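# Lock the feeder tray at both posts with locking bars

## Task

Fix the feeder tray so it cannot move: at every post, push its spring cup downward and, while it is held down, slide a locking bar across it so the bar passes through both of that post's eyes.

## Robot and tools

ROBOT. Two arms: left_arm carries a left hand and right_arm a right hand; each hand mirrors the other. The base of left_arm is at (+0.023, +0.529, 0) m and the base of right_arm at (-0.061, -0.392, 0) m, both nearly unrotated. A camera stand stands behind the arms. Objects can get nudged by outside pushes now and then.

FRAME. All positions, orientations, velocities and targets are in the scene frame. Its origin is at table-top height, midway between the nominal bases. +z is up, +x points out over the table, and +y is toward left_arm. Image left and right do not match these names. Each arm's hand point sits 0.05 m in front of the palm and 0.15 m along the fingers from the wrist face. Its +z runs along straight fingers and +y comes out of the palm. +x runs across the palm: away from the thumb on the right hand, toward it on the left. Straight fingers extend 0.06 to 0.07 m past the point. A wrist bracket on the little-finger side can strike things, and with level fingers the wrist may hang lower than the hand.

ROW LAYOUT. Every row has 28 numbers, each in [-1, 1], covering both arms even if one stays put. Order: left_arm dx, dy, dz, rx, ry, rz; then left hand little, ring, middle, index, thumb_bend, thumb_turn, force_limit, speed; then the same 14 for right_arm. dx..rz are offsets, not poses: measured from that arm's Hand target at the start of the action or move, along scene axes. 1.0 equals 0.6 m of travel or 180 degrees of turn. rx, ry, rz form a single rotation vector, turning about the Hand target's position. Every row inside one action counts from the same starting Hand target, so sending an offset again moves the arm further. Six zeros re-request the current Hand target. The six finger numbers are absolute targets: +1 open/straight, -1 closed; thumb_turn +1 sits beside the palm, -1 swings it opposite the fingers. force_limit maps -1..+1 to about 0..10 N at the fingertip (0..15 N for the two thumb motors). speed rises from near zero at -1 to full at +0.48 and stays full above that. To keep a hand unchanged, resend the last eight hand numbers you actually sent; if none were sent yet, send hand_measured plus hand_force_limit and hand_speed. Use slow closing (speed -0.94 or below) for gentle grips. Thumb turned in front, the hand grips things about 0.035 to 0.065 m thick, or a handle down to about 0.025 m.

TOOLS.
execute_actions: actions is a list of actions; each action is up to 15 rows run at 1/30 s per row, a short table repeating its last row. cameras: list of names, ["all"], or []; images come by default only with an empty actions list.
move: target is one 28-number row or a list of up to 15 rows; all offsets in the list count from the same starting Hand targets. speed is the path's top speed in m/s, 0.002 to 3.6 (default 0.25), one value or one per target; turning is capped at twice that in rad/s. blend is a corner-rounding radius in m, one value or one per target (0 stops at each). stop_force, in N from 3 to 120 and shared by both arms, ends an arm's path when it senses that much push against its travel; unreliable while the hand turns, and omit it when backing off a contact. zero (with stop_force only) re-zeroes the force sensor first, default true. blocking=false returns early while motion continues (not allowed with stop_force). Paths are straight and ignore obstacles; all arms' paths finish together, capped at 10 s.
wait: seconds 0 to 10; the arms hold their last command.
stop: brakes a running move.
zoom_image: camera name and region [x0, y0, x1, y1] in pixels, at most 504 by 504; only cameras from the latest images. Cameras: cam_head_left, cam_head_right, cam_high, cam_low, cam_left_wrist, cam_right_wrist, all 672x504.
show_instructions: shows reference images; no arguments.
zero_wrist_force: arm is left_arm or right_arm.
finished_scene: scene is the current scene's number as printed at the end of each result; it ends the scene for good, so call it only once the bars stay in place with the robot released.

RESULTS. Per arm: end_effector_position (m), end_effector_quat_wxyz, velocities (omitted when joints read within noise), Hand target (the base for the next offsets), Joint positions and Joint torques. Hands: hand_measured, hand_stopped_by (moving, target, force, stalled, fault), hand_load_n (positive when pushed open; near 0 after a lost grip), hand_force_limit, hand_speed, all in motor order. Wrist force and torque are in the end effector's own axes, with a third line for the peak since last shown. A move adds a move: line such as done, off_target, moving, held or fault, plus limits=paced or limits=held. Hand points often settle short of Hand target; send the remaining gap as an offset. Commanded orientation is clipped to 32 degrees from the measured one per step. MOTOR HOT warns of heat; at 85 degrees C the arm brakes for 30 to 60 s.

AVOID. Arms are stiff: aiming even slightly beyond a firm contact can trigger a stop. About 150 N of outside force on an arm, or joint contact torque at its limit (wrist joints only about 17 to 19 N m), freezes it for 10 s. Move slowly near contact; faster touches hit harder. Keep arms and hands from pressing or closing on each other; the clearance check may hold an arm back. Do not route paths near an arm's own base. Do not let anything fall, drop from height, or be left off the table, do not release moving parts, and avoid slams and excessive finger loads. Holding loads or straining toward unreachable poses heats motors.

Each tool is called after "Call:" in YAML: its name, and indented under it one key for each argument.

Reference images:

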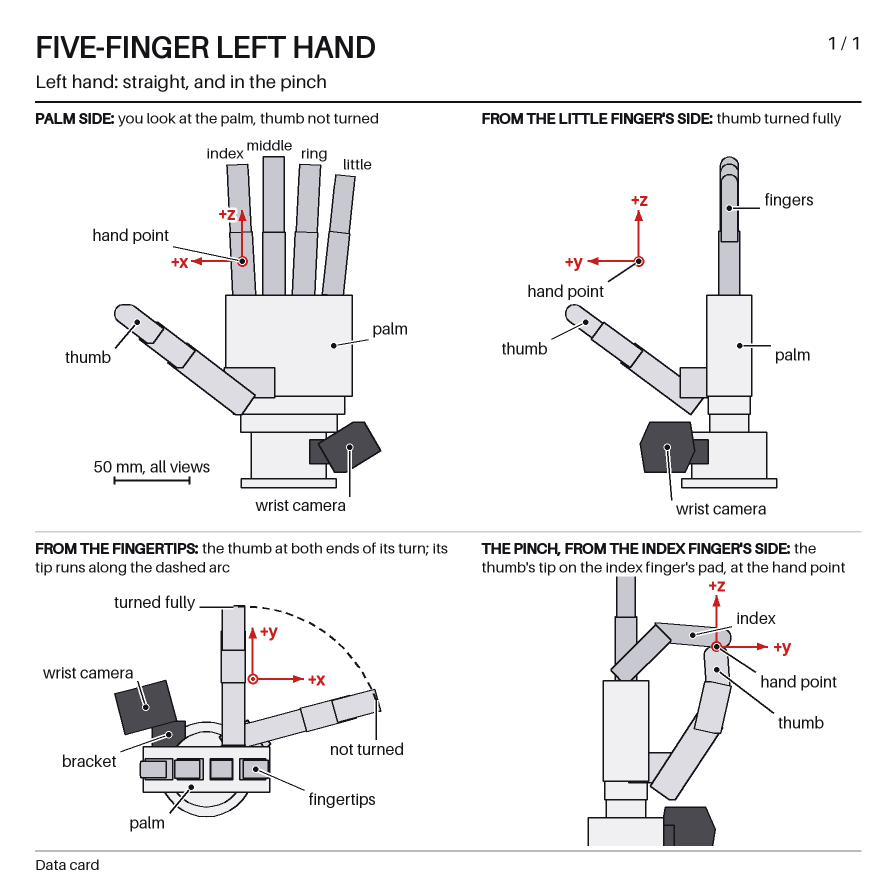

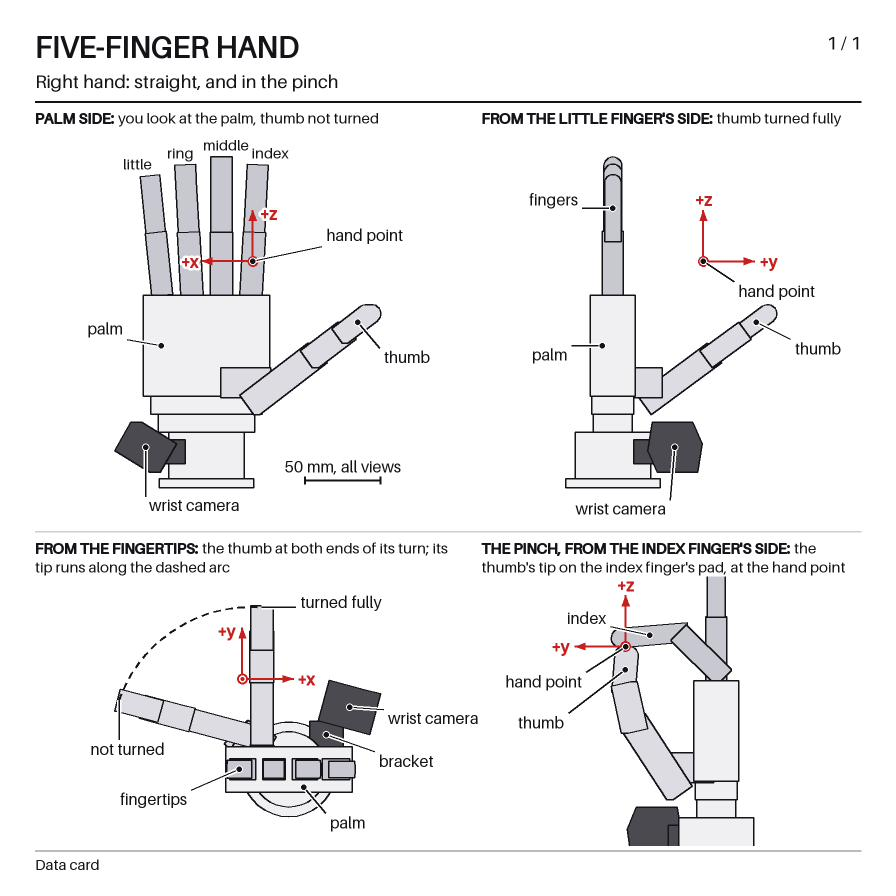

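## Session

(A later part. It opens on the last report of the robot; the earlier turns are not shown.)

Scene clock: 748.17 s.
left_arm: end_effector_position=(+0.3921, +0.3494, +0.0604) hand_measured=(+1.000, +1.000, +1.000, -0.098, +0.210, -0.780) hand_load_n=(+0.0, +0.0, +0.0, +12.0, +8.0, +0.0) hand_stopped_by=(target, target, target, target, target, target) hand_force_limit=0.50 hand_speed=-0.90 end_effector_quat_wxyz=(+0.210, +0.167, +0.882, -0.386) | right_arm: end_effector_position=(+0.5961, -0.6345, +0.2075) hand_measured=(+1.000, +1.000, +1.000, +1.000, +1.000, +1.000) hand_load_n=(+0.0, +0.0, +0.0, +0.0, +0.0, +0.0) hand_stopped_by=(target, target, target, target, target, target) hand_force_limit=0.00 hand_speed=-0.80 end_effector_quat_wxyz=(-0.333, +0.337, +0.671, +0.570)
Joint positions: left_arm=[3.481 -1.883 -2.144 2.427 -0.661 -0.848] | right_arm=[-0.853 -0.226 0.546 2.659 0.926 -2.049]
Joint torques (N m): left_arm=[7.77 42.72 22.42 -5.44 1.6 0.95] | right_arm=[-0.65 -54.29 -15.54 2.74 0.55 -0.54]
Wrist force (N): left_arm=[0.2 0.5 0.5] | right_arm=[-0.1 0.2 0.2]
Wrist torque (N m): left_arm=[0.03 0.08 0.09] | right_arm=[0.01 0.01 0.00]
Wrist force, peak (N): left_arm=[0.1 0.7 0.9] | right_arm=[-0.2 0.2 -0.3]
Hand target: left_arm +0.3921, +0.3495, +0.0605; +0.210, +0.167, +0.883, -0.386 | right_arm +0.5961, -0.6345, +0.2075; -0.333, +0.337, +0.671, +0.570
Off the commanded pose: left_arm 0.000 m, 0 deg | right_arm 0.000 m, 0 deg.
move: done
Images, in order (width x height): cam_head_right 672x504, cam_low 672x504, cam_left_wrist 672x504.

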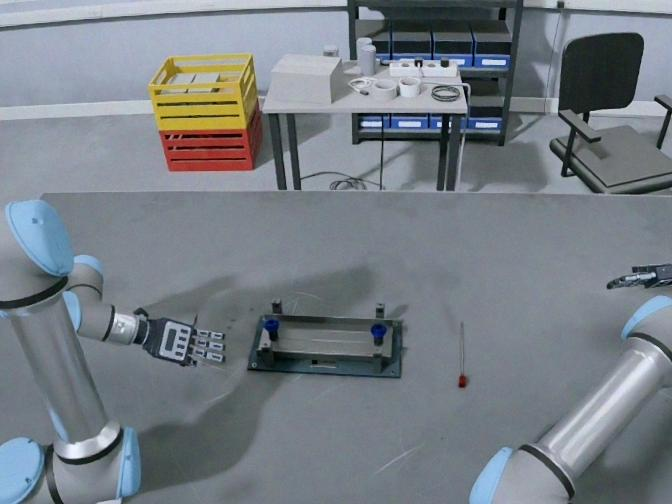

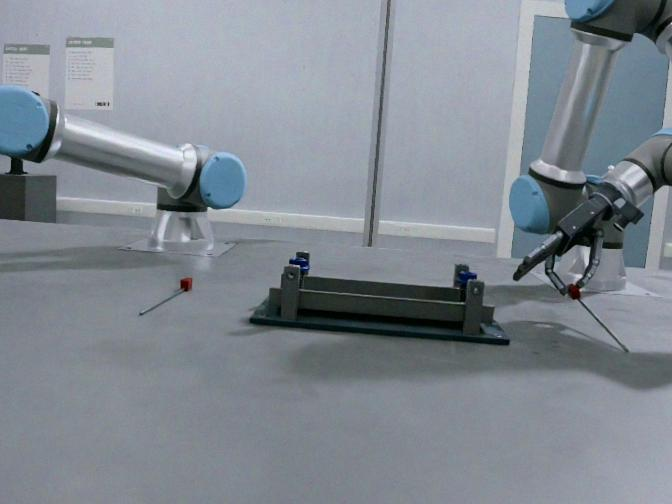

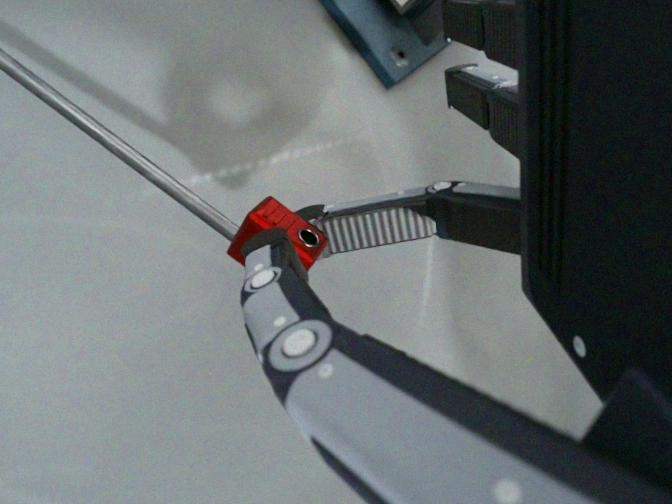

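Call:
move:
  target: [0,0,0.06,0,0,0, 1,1,1,-0.1,0.205,-0.78,0.5,-0.9, 0,0,0,0,0,0, 1,1,1,1,1,1,0,-0.8]
  speed: 0.08
  cameras: ["cam_low","cam_left_wrist","cam_head_left"]

Scene clock: 782.47 s.
left_arm: end_effector_position=(+0.3921, +0.3494, +0.0964) hand_measured=(+1.000, +1.000, +1.000, -0.098, +0.210, -0.780) hand_load_n=(+0.0, +0.0, +0.0, +12.0, +7.5, -0.5) hand_stopped_by=(target, target, target, target, target, target) hand_force_limit=0.50 hand_speed=-0.90 end_effector_quat_wxyz=(+0.210, +0.167, +0.883, -0.386) | right_arm: end_effector_position=(+0.5961, -0.6345, +0.2075) hand_measured=(+1.000, +1.000, +1.000, +1.000, +1.000, +1.000) hand_load_n=(+0.0, +0.0, +0.0, +0.0, +0.0, -0.5) hand_stopped_by=(target, target, target, target, target, target) hand_force_limit=0.00 hand_speed=-0.80 end_effector_quat_wxyz=(-0.333, +0.337, +0.671, +0.570)
Joint positions: left_arm=[3.481 -1.81 -2.114 2.323 -0.661 -0.848] | right_arm=[-0.853 -0.226 0.546 2.659 0.926 -2.049]
Joint torques (N m): left_arm=[8.34 40.12 23.93 -5.46 2.72 1.09] | right_arm=[-0.24 -54.39 -15.75 2.71 0.75 -0.53]
Wrist force (N): left_arm=[0.5 0.7 0.5] | right_arm=[-0.1 0.1 -0.4]
Wrist torque (N m): left_arm=[0.06 0.03 0.10] | right_arm=[0.02 0.03 -0.01]
Wrist force, peak (N): left_arm=[0.1 0.8 0.7] | right_arm=[-0.2 0.4 -0.2]
Hand target: left_arm +0.3921, +0.3495, +0.0965; +0.210, +0.167, +0.883, -0.386 | right_arm +0.5961, -0.6345, +0.2075; -0.333, +0.337, +0.671, +0.570
Off the commanded pose: left_arm 0.000 m, 0 deg | right_arm 0.000 m, 0 deg.
move: done
Images, in order (width x height): cam_head_left 672x504, cam_low 672x504, cam_left_wrist 672x504.

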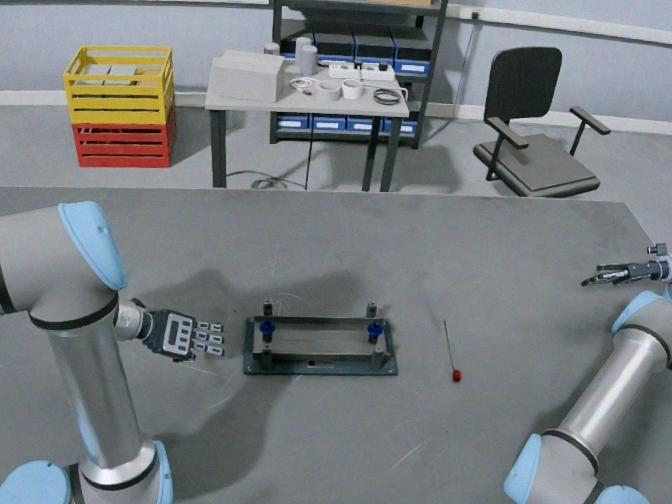

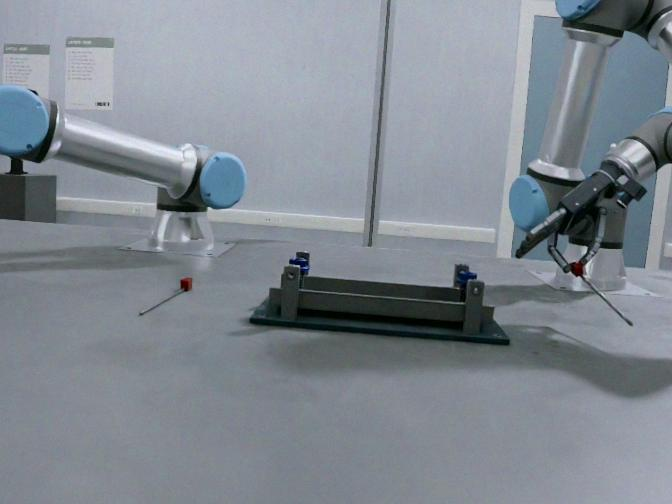

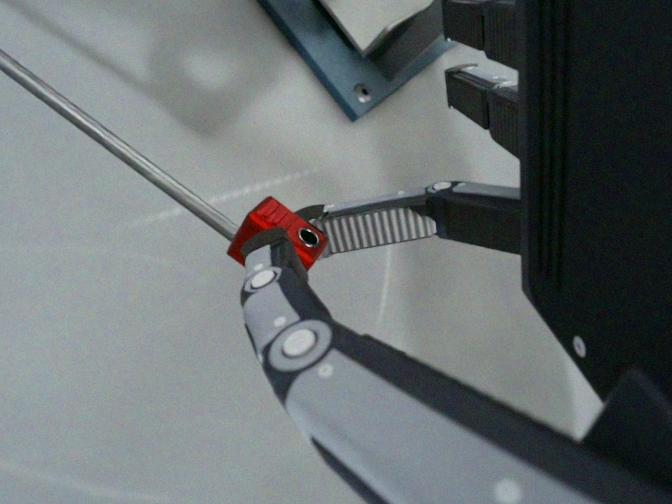

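Call:
zoom_image:
  camera: "cam_low"
  region: [480, 150, 672, 342]

Call:
zoom_image:
  camera: "cam_low"
  region: [240, 220, 520, 360]

Scaled by 2.625 from the camera's 672x504 image, which has a finer 960x720 frame.

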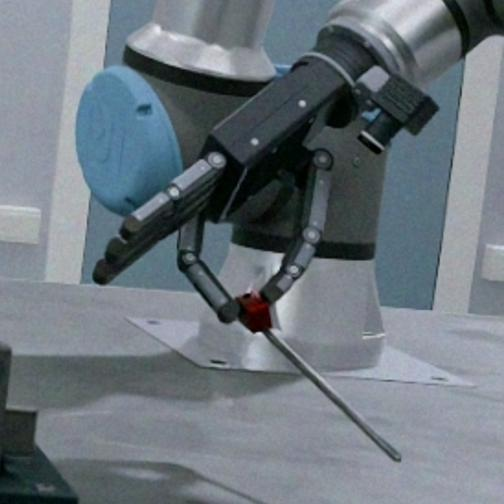

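Scaled by 1.800 from the camera's 672x504 image, which has a finer 960x720 frame.

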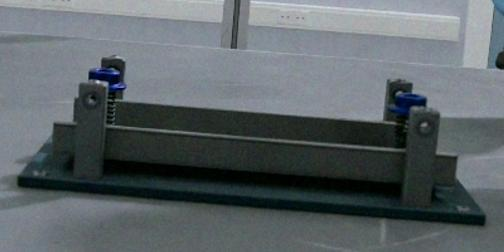

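Call:
move:
  target: [0,0,0.1,0,0,0, 1,1,1,-0.1,0.205,-0.78,0.5,-0.9, 0,0,0,0,0,0, 1,1,1,1,1,1,0,-0.8]
  speed: 0.08
  cameras: ["cam_low","cam_left_wrist"]

Call:
zoom_image:
  camera: "cam_low"
  region: [480, 150, 672, 342]

Scene clock: 892.13 s.
left_arm: end_effector_position=(+0.3921, +0.3494, +0.1564) hand_measured=(+1.000, +1.000, +1.000, -0.098, +0.210, -0.780) hand_load_n=(+0.0, +0.0, +0.0, +12.0, +8.0, +0.0) hand_stopped_by=(target, target, target, target, target, target) hand_force_limit=0.50 hand_speed=-0.90 end_effector_quat_wxyz=(+0.210, +0.167, +0.882, -0.386) | right_arm: end_effector_position=(+0.5961, -0.6345, +0.2075) hand_measured=(+1.000, +1.000, +1.000, +1.000, +1.000, +1.000) hand_load_n=(+0.0, +0.0, +0.0, +0.0, +0.0, +0.0) hand_stopped_by=(target, target, target, target, target, target) hand_force_limit=0.00 hand_speed=-0.80 end_effector_quat_wxyz=(-0.333, +0.337, +0.671, +0.570)
Joint positions: left_arm=[3.481 -1.706 -2.045 2.151 -0.661 -0.848] | right_arm=[-0.853 -0.226 0.546 2.659 0.926 -2.049]
Joint torques (N m): left_arm=[8.45 36.2 27.98 -5.9 0.02 1.01] | right_arm=[-0.53 -54.47 -15.2 2.81 0.66 -0.57]
Wrist force (N): left_arm=[0.1 0.1 0.7] | right_arm=[0.1 0.0 -0.2]
Wrist torque (N m): left_arm=[-0.03 0.10 0.10] | right_arm=[0.01 0.00 0.00]
Wrist force, peak (N): left_arm=[0.4 0.8 0.8] | right_arm=[-0.2 0.3 0.4]
Hand target: left_arm +0.3921, +0.3495, +0.1565; +0.210, +0.167, +0.883, -0.386 | right_arm +0.5961, -0.6345, +0.2075; -0.333, +0.337, +0.671, +0.570
Off the commanded pose: left_arm 0.000 m, 0 deg | right_arm 0.000 m, 0 deg.
move: done
Images, in order (width x height): cam_low 672x504, cam_left_wrist 672x504.

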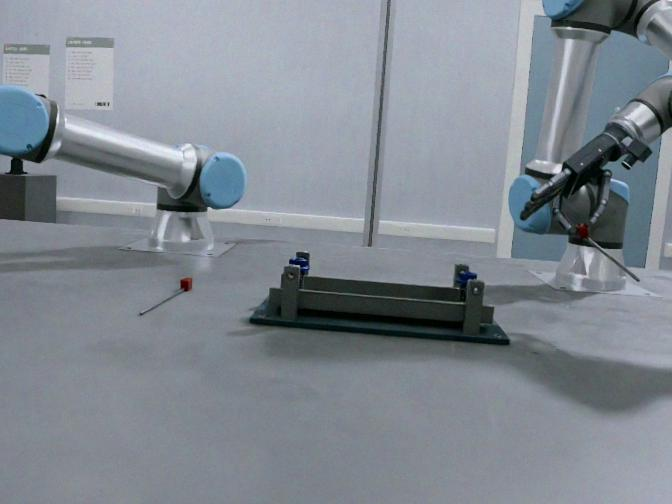

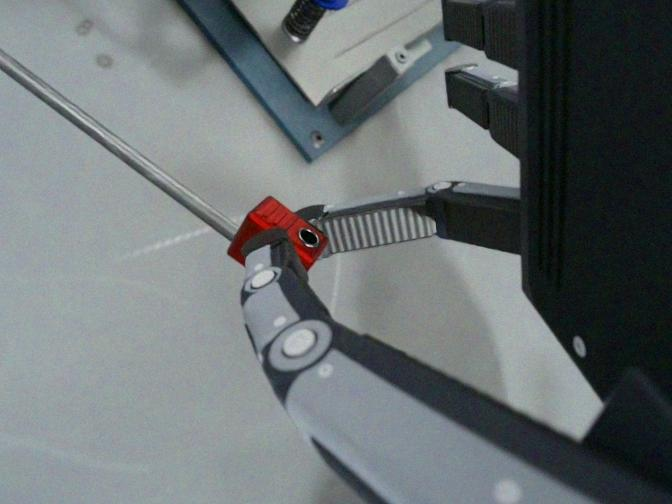

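Scaled by 2.625 from the camera's 672x504 image, which has a finer 960x720 frame.

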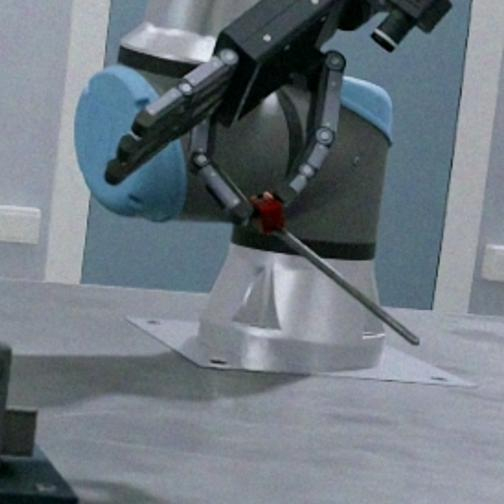

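Call:
zoom_image:
  camera: "cam_low"
  region: [245, 235, 345, 335]

Call:
zoom_image:
  camera: "cam_low"
  region: [420, 245, 520, 345]

Call:
zoom_image:
  camera: "cam_left_wrist"
  region: [180, 0, 480, 180]

Scaled by 5.040 from the camera's 672x504 image, which has a finer 960x720 frame.

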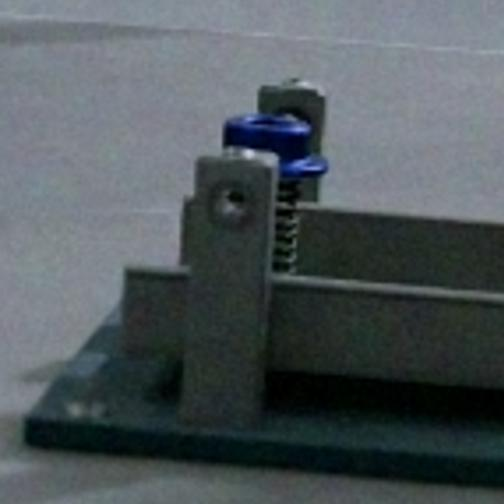

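Scaled by 5.040 from the camera's 672x504 image, which has a finer 960x720 frame.

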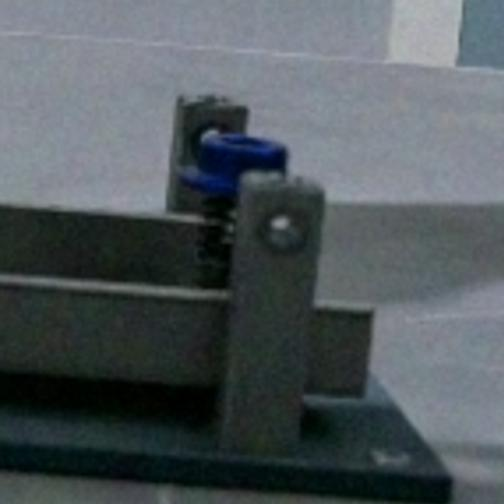

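Scaled by 1.680 from the camera's 672x504 image, which has a finer 960x720 frame.

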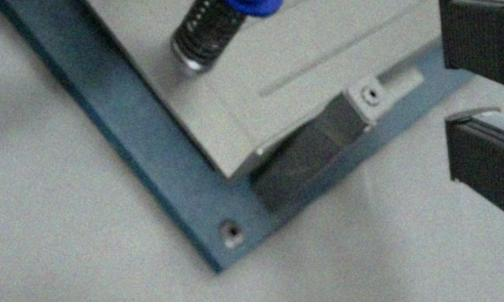

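Call:
move:
  target: [0,0,0,0,0,0, 1,1,1,-0.1,0.205,-0.78,0.5,-0.9, -0.293,0.641,0.288,-0.146,-0.557,0.622, 1,1,1,1,1,1,0,-0.8]
  speed: 0.3
  cameras: ["cam_low","cam_right_wrist","cam_head_left"]

Scene clock: 1015.07 s.
left_arm: end_effector_position=(+0.3921, +0.3495, +0.1565) hand_measured=(+1.000, +1.000, +1.000, -0.098, +0.210, -0.780) hand_load_n=(+0.0, +0.0, +0.0, +12.0, +8.0, -0.5) hand_stopped_by=(target, target, target, target, target, target) hand_force_limit=0.50 hand_speed=-0.90 end_effector_quat_wxyz=(+0.210, +0.167, +0.883, -0.386) | right_arm: end_effector_position=(+0.4204, -0.2500, +0.3802) hand_measured=(+1.000, +1.000, +1.000, +1.000, +1.000, +1.000) hand_load_n=(+0.0, +0.0, +0.0, +0.5, +0.0, +0.0) hand_stopped_by=(target, target, target, target, target, target) hand_force_limit=0.00 hand_speed=-0.80 end_effector_quat_wxyz=(+0.000, +0.707, -0.707, -0.001)
Joint positions: left_arm=[3.481 -1.706 -2.045 2.15 -0.661 -0.848] | right_arm=[-0.037 -0.884 0.522 1.935 1.57 -3.181]
Joint torques (N m): left_arm=[8.23 34.29 28.15 -5.6 -0.48 1.04] | right_arm=[8.42 -58.65 -2.49 0.77 1.91 -1.87]
Wrist force (N): left_arm=[0.3 0.3 0.8] | right_arm=[0.8 1.3 0.4]
Wrist torque (N m): left_arm=[-0.01 0.08 0.10] | right_arm=[0.14 -0.22 0.25]
Wrist force, peak (N): left_arm=[0.4 0.5 0.8] | right_arm=[-3.4 2.2 0.4]
Hand target: left_arm +0.3921, +0.3495, +0.1565; +0.210, +0.167, +0.883, -0.386 | right_arm +0.4203, -0.2499, +0.3803; +0.000, +0.707, -0.707, -0.001
Off the commanded pose: left_arm 0.000 m, 0 deg | right_arm 0.000 m, 0 deg.
move: done
Images, in order (width x height): cam_head_left 672x504, cam_low 672x504, cam_right_wrist 672x504.

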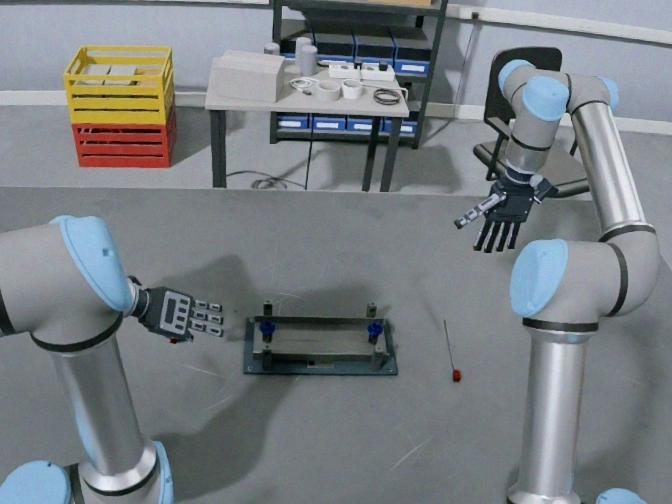

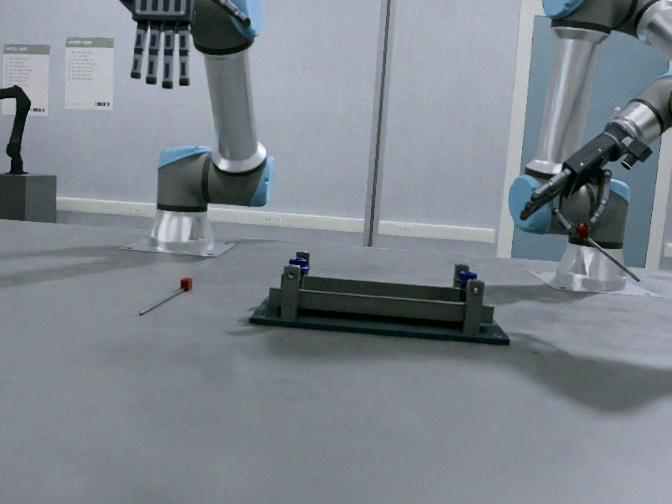

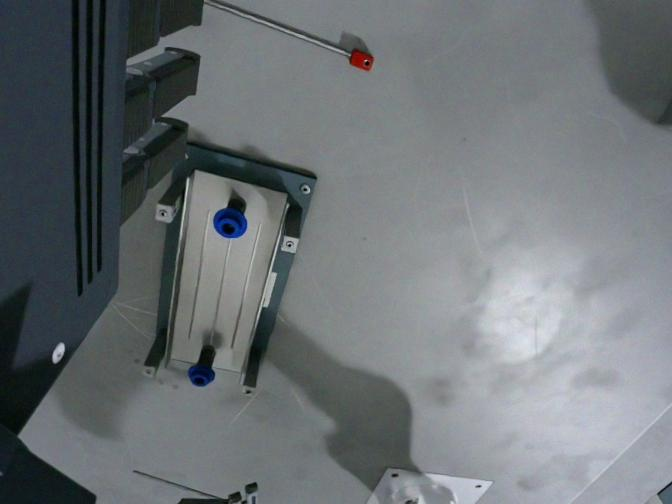

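Call:
zoom_image:
  camera: "cam_right_wrist"
  region: [60, 0, 360, 225]

Call:
zoom_image:
  camera: "cam_right_wrist"
  region: [120, 140, 370, 410]

Scaled by 1.680 from the camera's 672x504 image, which has a finer 960x720 frame.

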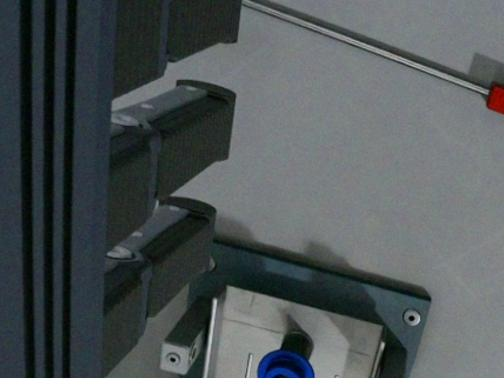

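Scaled by 1.867 from the camera's 672x504 image, which has a finer 960x720 frame.

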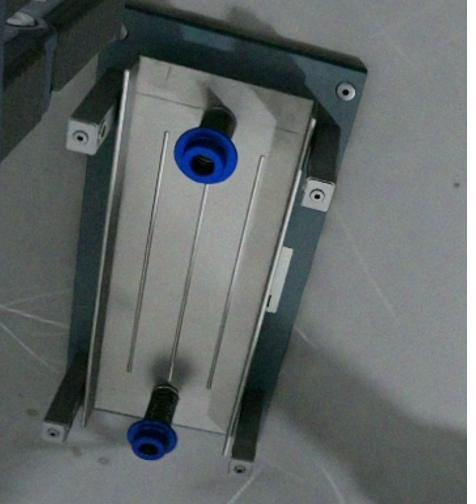

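Call:
move:
  target: [0,0,0,0,0,0, 1,1,1,-0.1,0.205,-0.78,0.5,-0.9, 0,0.3,-0.25,0,0,0, 1,1,1,1,1,1,0,-0.8]
  speed: 0.25
  cameras: ["cam_low","cam_right_wrist","cam_head_left","cam_head_right"]

Call:
zoom_image:
  camera: "cam_right_wrist"
  region: [100, 0, 436, 252]

Scene clock: 1078.53 s.
left_arm: end_effector_position=(+0.3921, +0.3495, +0.1565) hand_measured=(+1.000, +1.000, +1.000, -0.098, +0.210, -0.780) hand_load_n=(+0.0, +0.0, +0.0, +12.0, +8.0, -0.5) hand_stopped_by=(target, target, target, target, target, target) hand_force_limit=0.50 hand_speed=-0.90 end_effector_quat_wxyz=(+0.210, +0.167, +0.883, -0.386) | right_arm: end_effector_position=(+0.4203, -0.0701, +0.2304) hand_measured=(+1.000, +1.000, +1.000, +1.000, +1.000, +1.000) hand_load_n=(+0.0, +0.0, +0.0, +0.0, +0.0, +0.0) hand_stopped_by=(target, target, target, target, target, target) hand_force_limit=0.00 hand_speed=-0.80 end_effector_quat_wxyz=(+0.000, +0.707, -0.707, -0.001)
Joint positions: left_arm=[3.481 -1.706 -2.045 2.15 -0.661 -0.848] | right_arm=[0.278 -0.759 0.694 1.636 1.569 -2.866]
Joint torques (N m): left_arm=[7.98 32.33 26.98 -5.59 -0.45 0.92] | right_arm=[8.23 -26.51 -35.33 0.89 1.66 1.68]
Wrist force (N): left_arm=[0.4 0.3 0.6] | right_arm=[0.6 1.3 0.3]
Wrist torque (N m): left_arm=[-0.01 0.05 0.11] | right_arm=[0.16 -0.19 0.10]
Wrist force, peak (N): left_arm=[0.4 0.4 1.0] | right_arm=[-2.7 2.6 0.5]
Hand target: left_arm +0.3921, +0.3495, +0.1565; +0.210, +0.167, +0.883, -0.386 | right_arm +0.4203, -0.0699, +0.2303; +0.000, +0.707, -0.707, -0.001
Off the commanded pose: left_arm 0.000 m, 0 deg | right_arm 0.000 m, 0 deg.
move: done
Images, in order (width x height): cam_head_left 672x504, cam_head_right 672x504, cam_low 672x504, cam_right_wrist 672x504.

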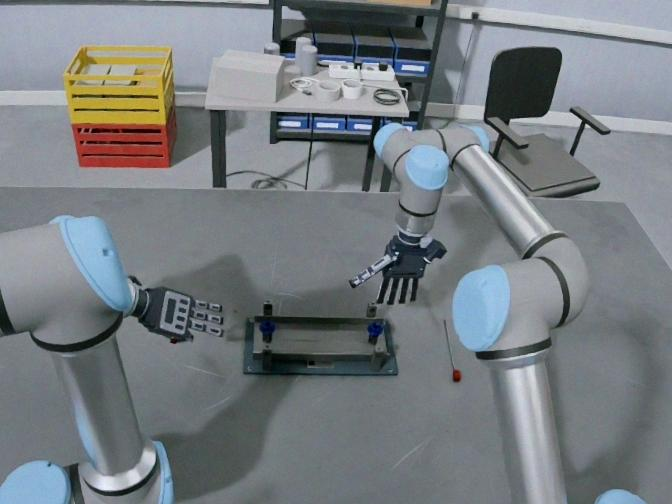

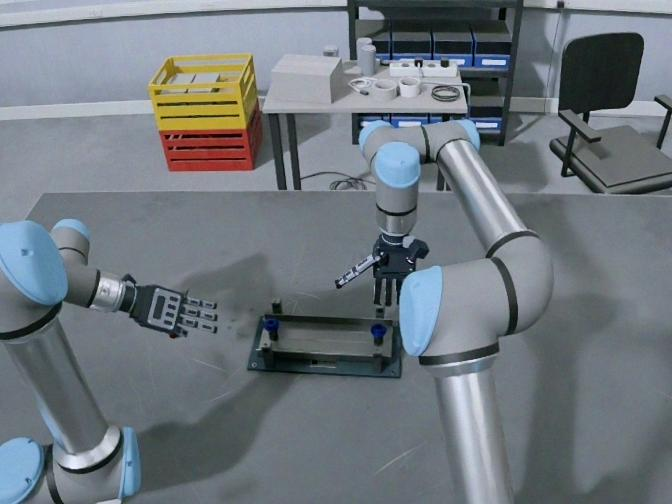

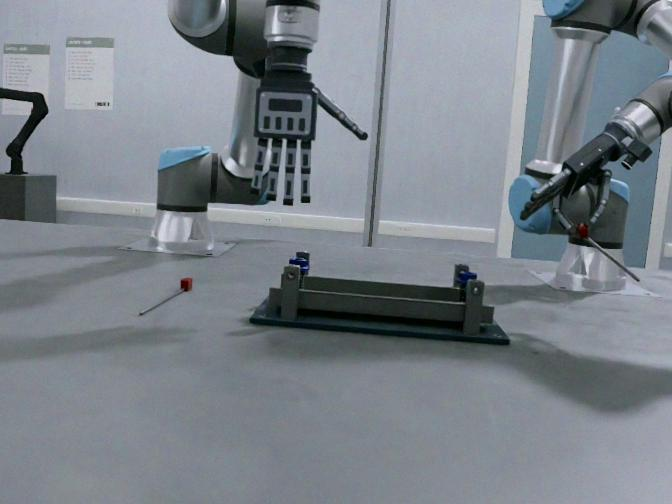

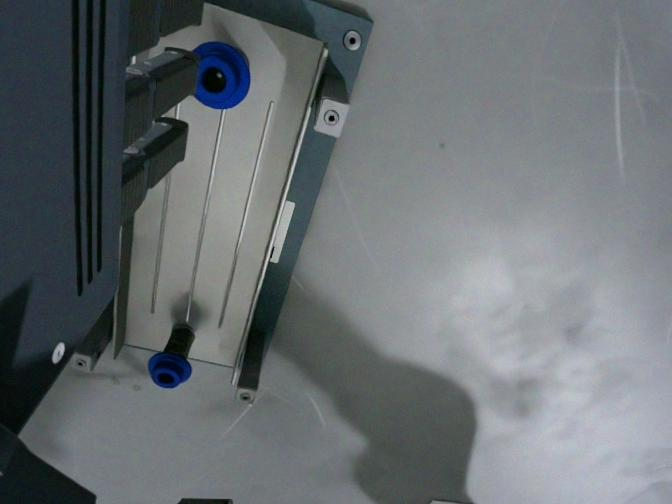

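Scaled by 1.500 from the camera's 672x504 image, which has a finer 960x720 frame.

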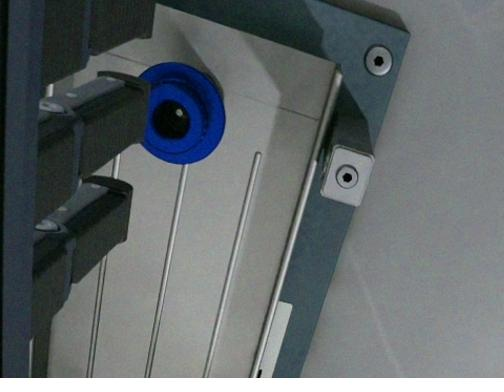

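Call:
move:
  target: [0,0,0,0,0,0, 1,1,1,-0.1,0.205,-0.78,0.5,-0.9, 0.021,0.005,-0.083,0,0,0, 1,1,1,1,1,1,0,-0.8]
  speed: 0.1
  cameras: ["cam_low","cam_right_wrist"]

Call:
zoom_image:
  camera: "cam_right_wrist"
  region: [100, 0, 350, 188]

Call:
zoom_image:
  camera: "cam_low"
  region: [225, 175, 375, 325]

Scene clock: 1145.63 s.
left_arm: end_effector_position=(+0.3921, +0.3495, +0.1565) hand_measured=(+1.000, +1.000, +1.000, -0.098, +0.210, -0.780) hand_load_n=(+0.0, +0.0, +0.0, +12.0, +8.0, -0.5) hand_stopped_by=(target, target, target, target, target, target) hand_force_limit=0.50 hand_speed=-0.90 end_effector_quat_wxyz=(+0.210, +0.167, +0.883, -0.386) | right_arm: end_effector_position=(+0.4329, -0.0670, +0.1807) hand_measured=(+1.000, +1.000, +1.000, +1.000, +1.000, +1.000) hand_load_n=(+0.0, +0.0, +0.0, +0.0, +0.0, +0.0) hand_stopped_by=(target, target, target, target, target, target) hand_force_limit=0.00 hand_speed=-0.80 end_effector_quat_wxyz=(+0.000, +0.707, -0.707, -0.001)
Joint positions: left_arm=[3.481 -1.706 -2.045 2.15 -0.661 -0.848] | right_arm=[0.278 -0.716 0.744 1.544 1.569 -2.867]
Joint torques (N m): left_arm=[7.77 30.48 27.96 -5.76 -0.27 1.01] | right_arm=[-8.97 -26.34 -2.8 0.87 -1.26 -1.7]
Wrist force (N): left_arm=[0.1 0.5 0.7] | right_arm=[0.9 1.3 0.5]
Wrist torque (N m): left_arm=[0.04 0.10 0.08] | right_arm=[0.14 -0.23 0.11]
Wrist force, peak (N): left_arm=[0.4 0.6 0.9] | right_arm=[0.9 1.0 1.2]
Hand target: left_arm +0.3921, +0.3495, +0.1565; +0.210, +0.167, +0.883, -0.386 | right_arm +0.4329, -0.0669, +0.1805; +0.000, +0.707, -0.707, -0.001
Off the commanded pose: left_arm 0.000 m, 0 deg | right_arm 0.000 m, 0 deg.
move: done
Images, in order (width x height): cam_low 672x504, cam_right_wrist 672x504.

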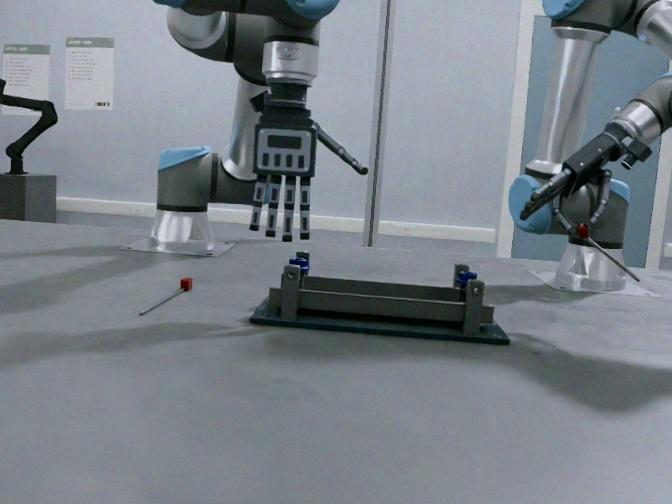

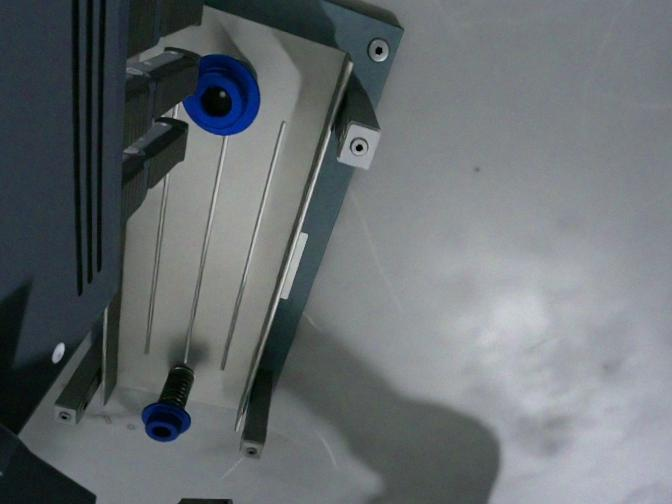

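Scaled by 2.016 from the camera's 672x504 image, which has a finer 960x720 frame.

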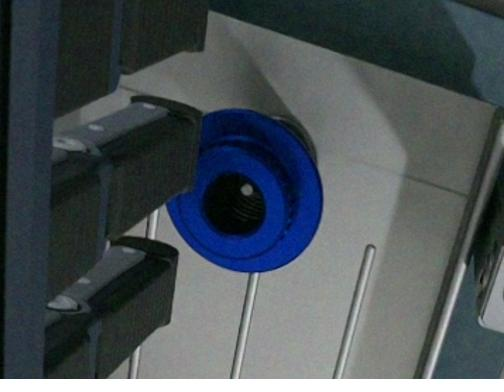

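Scaled by 3.360 from the camera's 672x504 image, which has a finer 960x720 frame.

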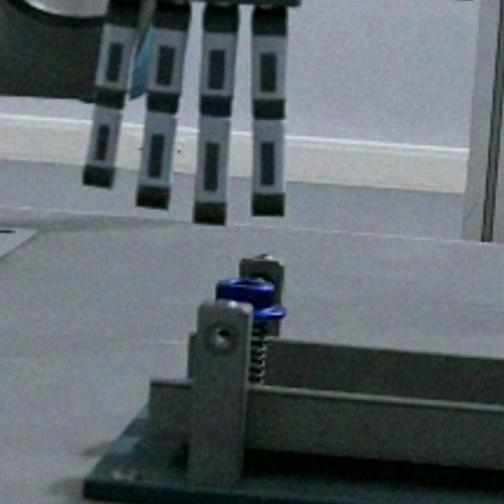

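Call:
move:
  target:
    - [0,0,-0.19,0,0,0, 1,1,1,-0.1,0.205,-0.78,0.5,-0.9, 0,0,0,0,0,0, 1,1,1,1,1,1,0,-0.8]
    - [0,0,-0.2117,0,0,0, 1,1,1,-0.1,0.205,-0.78,0.5,-0.9, 0,0,0,0,0,0, 1,1,1,1,1,1,0,-0.8]
  speed: [0.08,0.03]
  cameras: ["cam_low","cam_left_wrist"]

Call:
zoom_image:
  camera: "cam_low"
  region: [480, 150, 672, 342]

Scene clock: 1200.67 s.
left_arm: end_effector_position=(+0.3921, +0.3495, +0.0296) hand_measured=(+1.000, +1.000, +1.000, -0.098, +0.210, -0.780) hand_load_n=(+0.0, +0.0, +0.0, +13.0, +6.0, +0.5) hand_stopped_by=(target, target, target, target, target, target) hand_force_limit=0.50 hand_speed=-0.90 end_effector_quat_wxyz=(+0.210, +0.167, +0.883, -0.386) | right_arm: end_effector_position=(+0.4329, -0.0669, +0.1805) hand_measured=(+1.000, +1.000, +1.000, +1.000, +1.000, +1.000) hand_load_n=(+0.0, +0.0, +0.0, +0.0, +0.0, +0.0) hand_stopped_by=(target, target, target, target, target, target) hand_force_limit=0.00 hand_speed=-0.80 end_effector_quat_wxyz=(+0.000, +0.707, -0.707, -0.001)
Joint positions: left_arm=[3.481 -1.953 -2.163 2.516 -0.661 -0.848] | right_arm=[0.278 -0.716 0.744 1.544 1.569 -2.867]
Joint torques (N m): left_arm=[-8.58 8.4 -3.38 0.68 3.54 -0.83] | right_arm=[-9.31 -27.53 -2.89 0.7 -1.77 -1.57]
Wrist force (N): left_arm=[0.0 0.0 0.4] | right_arm=[0.6 1.2 0.4]
Wrist torque (N m): left_arm=[-0.07 0.05 0.13] | right_arm=[0.13 -0.20 0.10]
Wrist force, peak (N): left_arm=[0.4 0.4 1.0] | right_arm=[1.1 1.4 0.5]
Hand target: left_arm +0.3921, +0.3495, +0.0295; +0.210, +0.167, +0.883, -0.386 | right_arm +0.4329, -0.0669, +0.1805; +0.000, +0.707, -0.707, -0.001
Off the commanded pose: left_arm 0.000 m, 0 deg | right_arm 0.000 m, 0 deg.
move: done
Images, in order (width x height): cam_low 672x504, cam_left_wrist 672x504.

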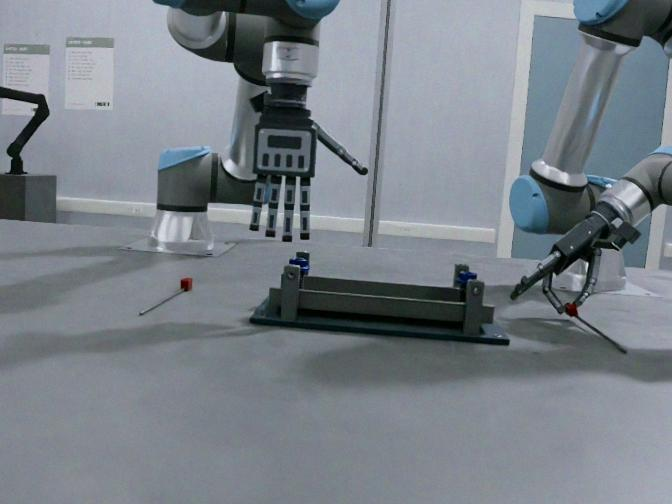

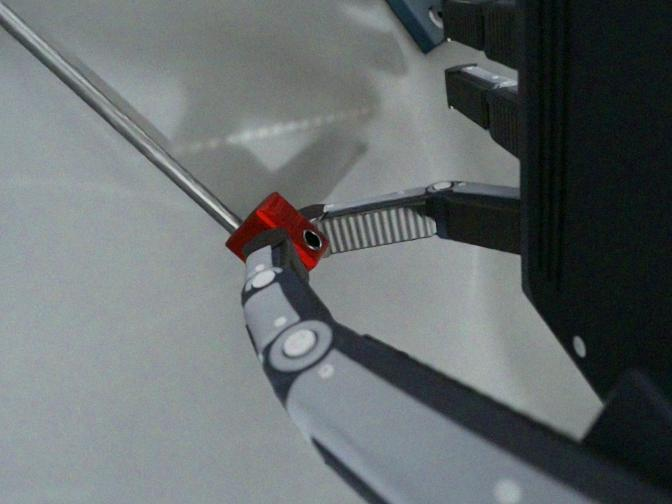

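Scaled by 2.625 from the camera's 672x504 image, which has a finer 960x720 frame.

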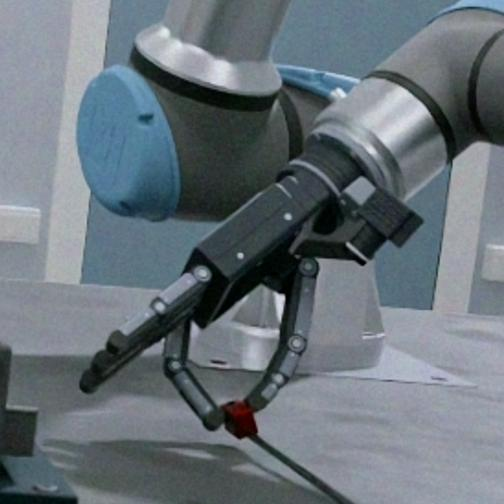

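Call:
move:
  target: [0,0,0.2117,0,0,0, 1,1,1,-0.1,0.205,-0.78,0.5,-0.9, 0,0,0,0,0,0, 1,1,1,1,1,1,0,-0.8]
  speed: 0.08
  cameras: ["cam_low","cam_left_wrist"]

Call:
zoom_image:
  camera: "cam_low"
  region: [480, 150, 672, 342]

Scene clock: 1225.87 s.
left_arm: end_effector_position=(+0.3921, +0.3494, +0.1564) hand_measured=(+1.000, +1.000, +1.000, -0.098, +0.210, -0.780) hand_load_n=(+0.0, +0.0, +0.0, +12.0, +8.0, -0.5) hand_stopped_by=(target, target, target, target, target, target) hand_force_limit=0.50 hand_speed=-0.90 end_effector_quat_wxyz=(+0.210, +0.167, +0.883, -0.386) | right_arm: end_effector_position=(+0.4329, -0.0669, +0.1805) hand_measured=(+1.000, +1.000, +1.000, +1.000, +1.000, +1.000) hand_load_n=(+0.0, +0.0, +0.0, +0.0, -0.5, +0.0) hand_stopped_by=(target, target, target, target, target, target) hand_force_limit=0.00 hand_speed=-0.80 end_effector_quat_wxyz=(+0.000, +0.707, -0.707, -0.001)
Joint positions: left_arm=[3.481 -1.706 -2.045 2.151 -0.661 -0.848] | right_arm=[0.278 -0.716 0.744 1.544 1.569 -2.867]
Joint torques (N m): left_arm=[8.32 37.37 26.28 -6.29 -0.46 0.94] | right_arm=[-8.9 -31.53 -3.07 0.74 -1.75 -1.51]
Wrist force (N): left_arm=[0.3 0.4 0.6] | right_arm=[0.8 1.2 0.5]
Wrist torque (N m): left_arm=[0.02 0.06 0.10] | right_arm=[0.13 -0.24 0.11]
Wrist force, peak (N): left_arm=[0.3 0.9 0.8] | right_arm=[1.0 1.5 0.3]
Hand target: left_arm +0.3921, +0.3495, +0.1565; +0.210, +0.167, +0.883, -0.386 | right_arm +0.4329, -0.0669, +0.1805; +0.000, +0.707, -0.707, -0.001
Off the commanded pose: left_arm 0.000 m, 0 deg | right_arm 0.000 m, 0 deg.
move: done
Images, in order (width x height): cam_low 672x504, cam_left_wrist 672x504.

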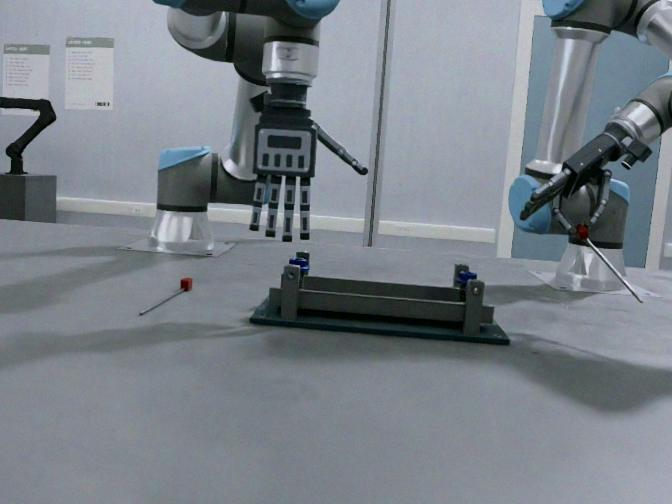

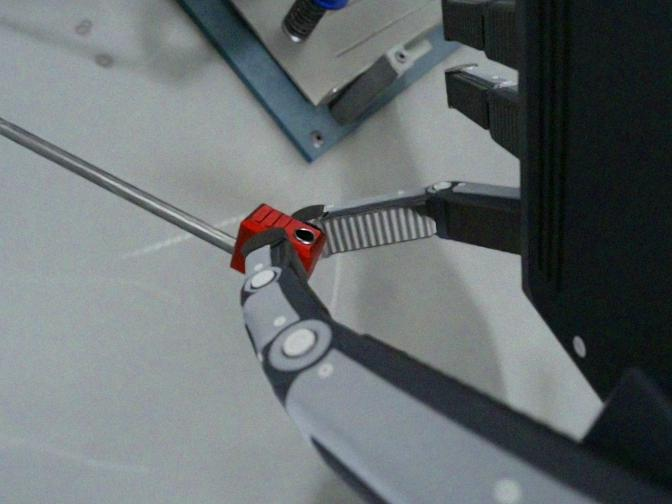

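Scaled by 2.625 from the camera's 672x504 image, which has a finer 960x720 frame.

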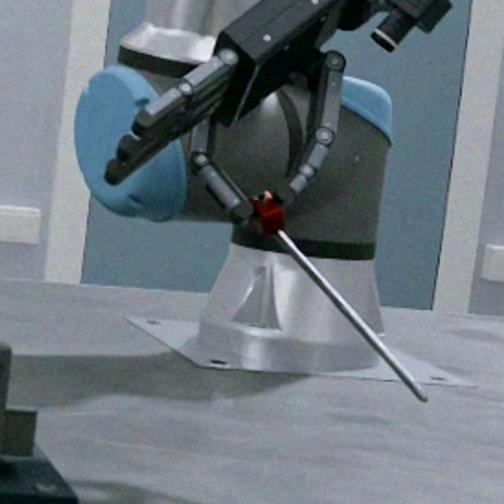

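Call:
execute_actions:
  actions:
    - [[0,0,0,0,0,0, 1,1,1,-0.1,0.1,-0.78,0.75,-0.92, 0,0,0,0,0,0, 1,1,1,1,1,1,0,-0.8]]

Call:
wait:
  seconds: 2

Scene clock: 1255.33 s.
left_arm: end_effector_position=(+0.3921, +0.3495, +0.1565) hand_measured=(+1.000, +1.000, +1.000, -0.098, +0.172, -0.780) hand_load_n=(+0.0, +0.0, +0.0, +19.0, +13.0, -0.5) hand_stopped_by=(target, target, target, target, force, target) hand_force_limit=0.75 hand_speed=-0.92 end_effector_quat_wxyz=(+0.210, +0.167, +0.883, -0.386) | right_arm: end_effector_position=(+0.4329, -0.0669, +0.1805) hand_measured=(+1.000, +1.000, +1.000, +1.000, +1.000, +1.000) hand_load_n=(+0.0, +0.0, +0.0, +0.0, +0.0, +0.0) hand_stopped_by=(target, target, target, target, target, target) hand_force_limit=0.00 hand_speed=-0.80 end_effector_quat_wxyz=(+0.000, +0.707, -0.707, -0.001)
Joint positions: left_arm=[3.481 -1.706 -2.045 2.15 -0.661 -0.848] | right_arm=[0.278 -0.716 0.744 1.544 1.569 -2.867]
Joint torques (N m): left_arm=[8.11 37.28 27.6 -5.66 -0.35 1.07] | right_arm=[-8.55 -33.63 -3.28 0.72 -1.82 -1.52]
Wrist force (N): left_arm=[0.3 0.3 0.7] | right_arm=[1.1 1.2 0.3]
Wrist torque (N m): left_arm=[0.00 0.07 0.10] | right_arm=[0.14 -0.28 0.12]
Wrist force, peak (N): left_arm=[0.4 0.4 0.9] | right_arm=[1.1 1.5 0.3]
Hand target: left_arm +0.3921, +0.3495, +0.1565; +0.210, +0.167, +0.883, -0.386 | right_arm +0.4329, -0.0669, +0.1805; +0.000, +0.707, -0.707, -0.001
Off the commanded pose: left_arm 0.000 m, 0 deg | right_arm 0.000 m, 0 deg.
Step readings (end_effector_position of left_arm | right_arm):
0: (+0.3921, +0.3495, +0.1565) | (+0.4329, -0.0669, +0.1805)
1: (+0.3921, +0.3495, +0.1565) | (+0.4329, -0.0669, +0.1805)
2: (+0.3921, +0.3495, +0.1565) | (+0.4329, -0.0669, +0.1805)
4: (+0.3921, +0.3495, +0.1565) | (+0.4329, -0.0669, +0.1805)
8: (+0.3921, +0.3495, +0.1565) | (+0.4329, -0.0669, +0.1805)
15: (+0.3921, +0.3495, +0.1565) | (+0.4329, -0.0669, +0.1805)

Scene clock: 1257.33 s.
left_arm: end_effector_position=(+0.3921, +0.3495, +0.1565) hand_measured=(+1.000, +1.000, +1.000, -0.098, +0.172, -0.780) hand_load_n=(+0.0, +0.0, +0.0, +19.0, +13.0, -0.5) hand_stopped_by=(target, target, target, target, force, target) hand_force_limit=0.75 hand_speed=-0.92 end_effector_quat_wxyz=(+0.210, +0.167, +0.883, -0.386) | right_arm: end_effector_position=(+0.4329, -0.0669, +0.1805) hand_measured=(+1.000, +1.000, +1.000, +1.000, +1.000, +1.000) hand_load_n=(+0.0, +0.0, +0.0, +0.0, +0.0, +0.0) hand_stopped_by=(target, target, target, target, target, target) hand_force_limit=0.00 hand_speed=-0.80 end_effector_quat_wxyz=(+0.000, +0.707, -0.707, -0.001)
Joint positions: left_arm=[3.481 -1.706 -2.045 2.15 -0.661 -0.848] | right_arm=[0.278 -0.716 0.744 1.544 1.569 -2.867]
Joint torques (N m): left_arm=[8.12 36.84 27.5 -5.66 -0.37 0.99] | right_arm=[-9.14 -34.39 -3.12 0.77 -1.89 -1.48]
Wrist force (N): left_arm=[0.2 0.4 0.8] | right_arm=[0.9 1.3 0.6]
Wrist torque (N m): left_arm=[0.00 0.09 0.09] | right_arm=[0.13 -0.24 0.11]
Wrist force, peak (N): left_arm=[0.3 0.4 0.9] | right_arm=[1.0 1.4 0.5]
Hand target: left_arm +0.3921, +0.3495, +0.1565; +0.210, +0.167, +0.883, -0.386 | right_arm +0.4329, -0.0669, +0.1805; +0.000, +0.707, -0.707, -0.001
Off the commanded pose: left_arm 0.000 m, 0 deg | right_arm 0.000 m, 0 deg.
wait: 2.00 s; at rest by 0.17 s


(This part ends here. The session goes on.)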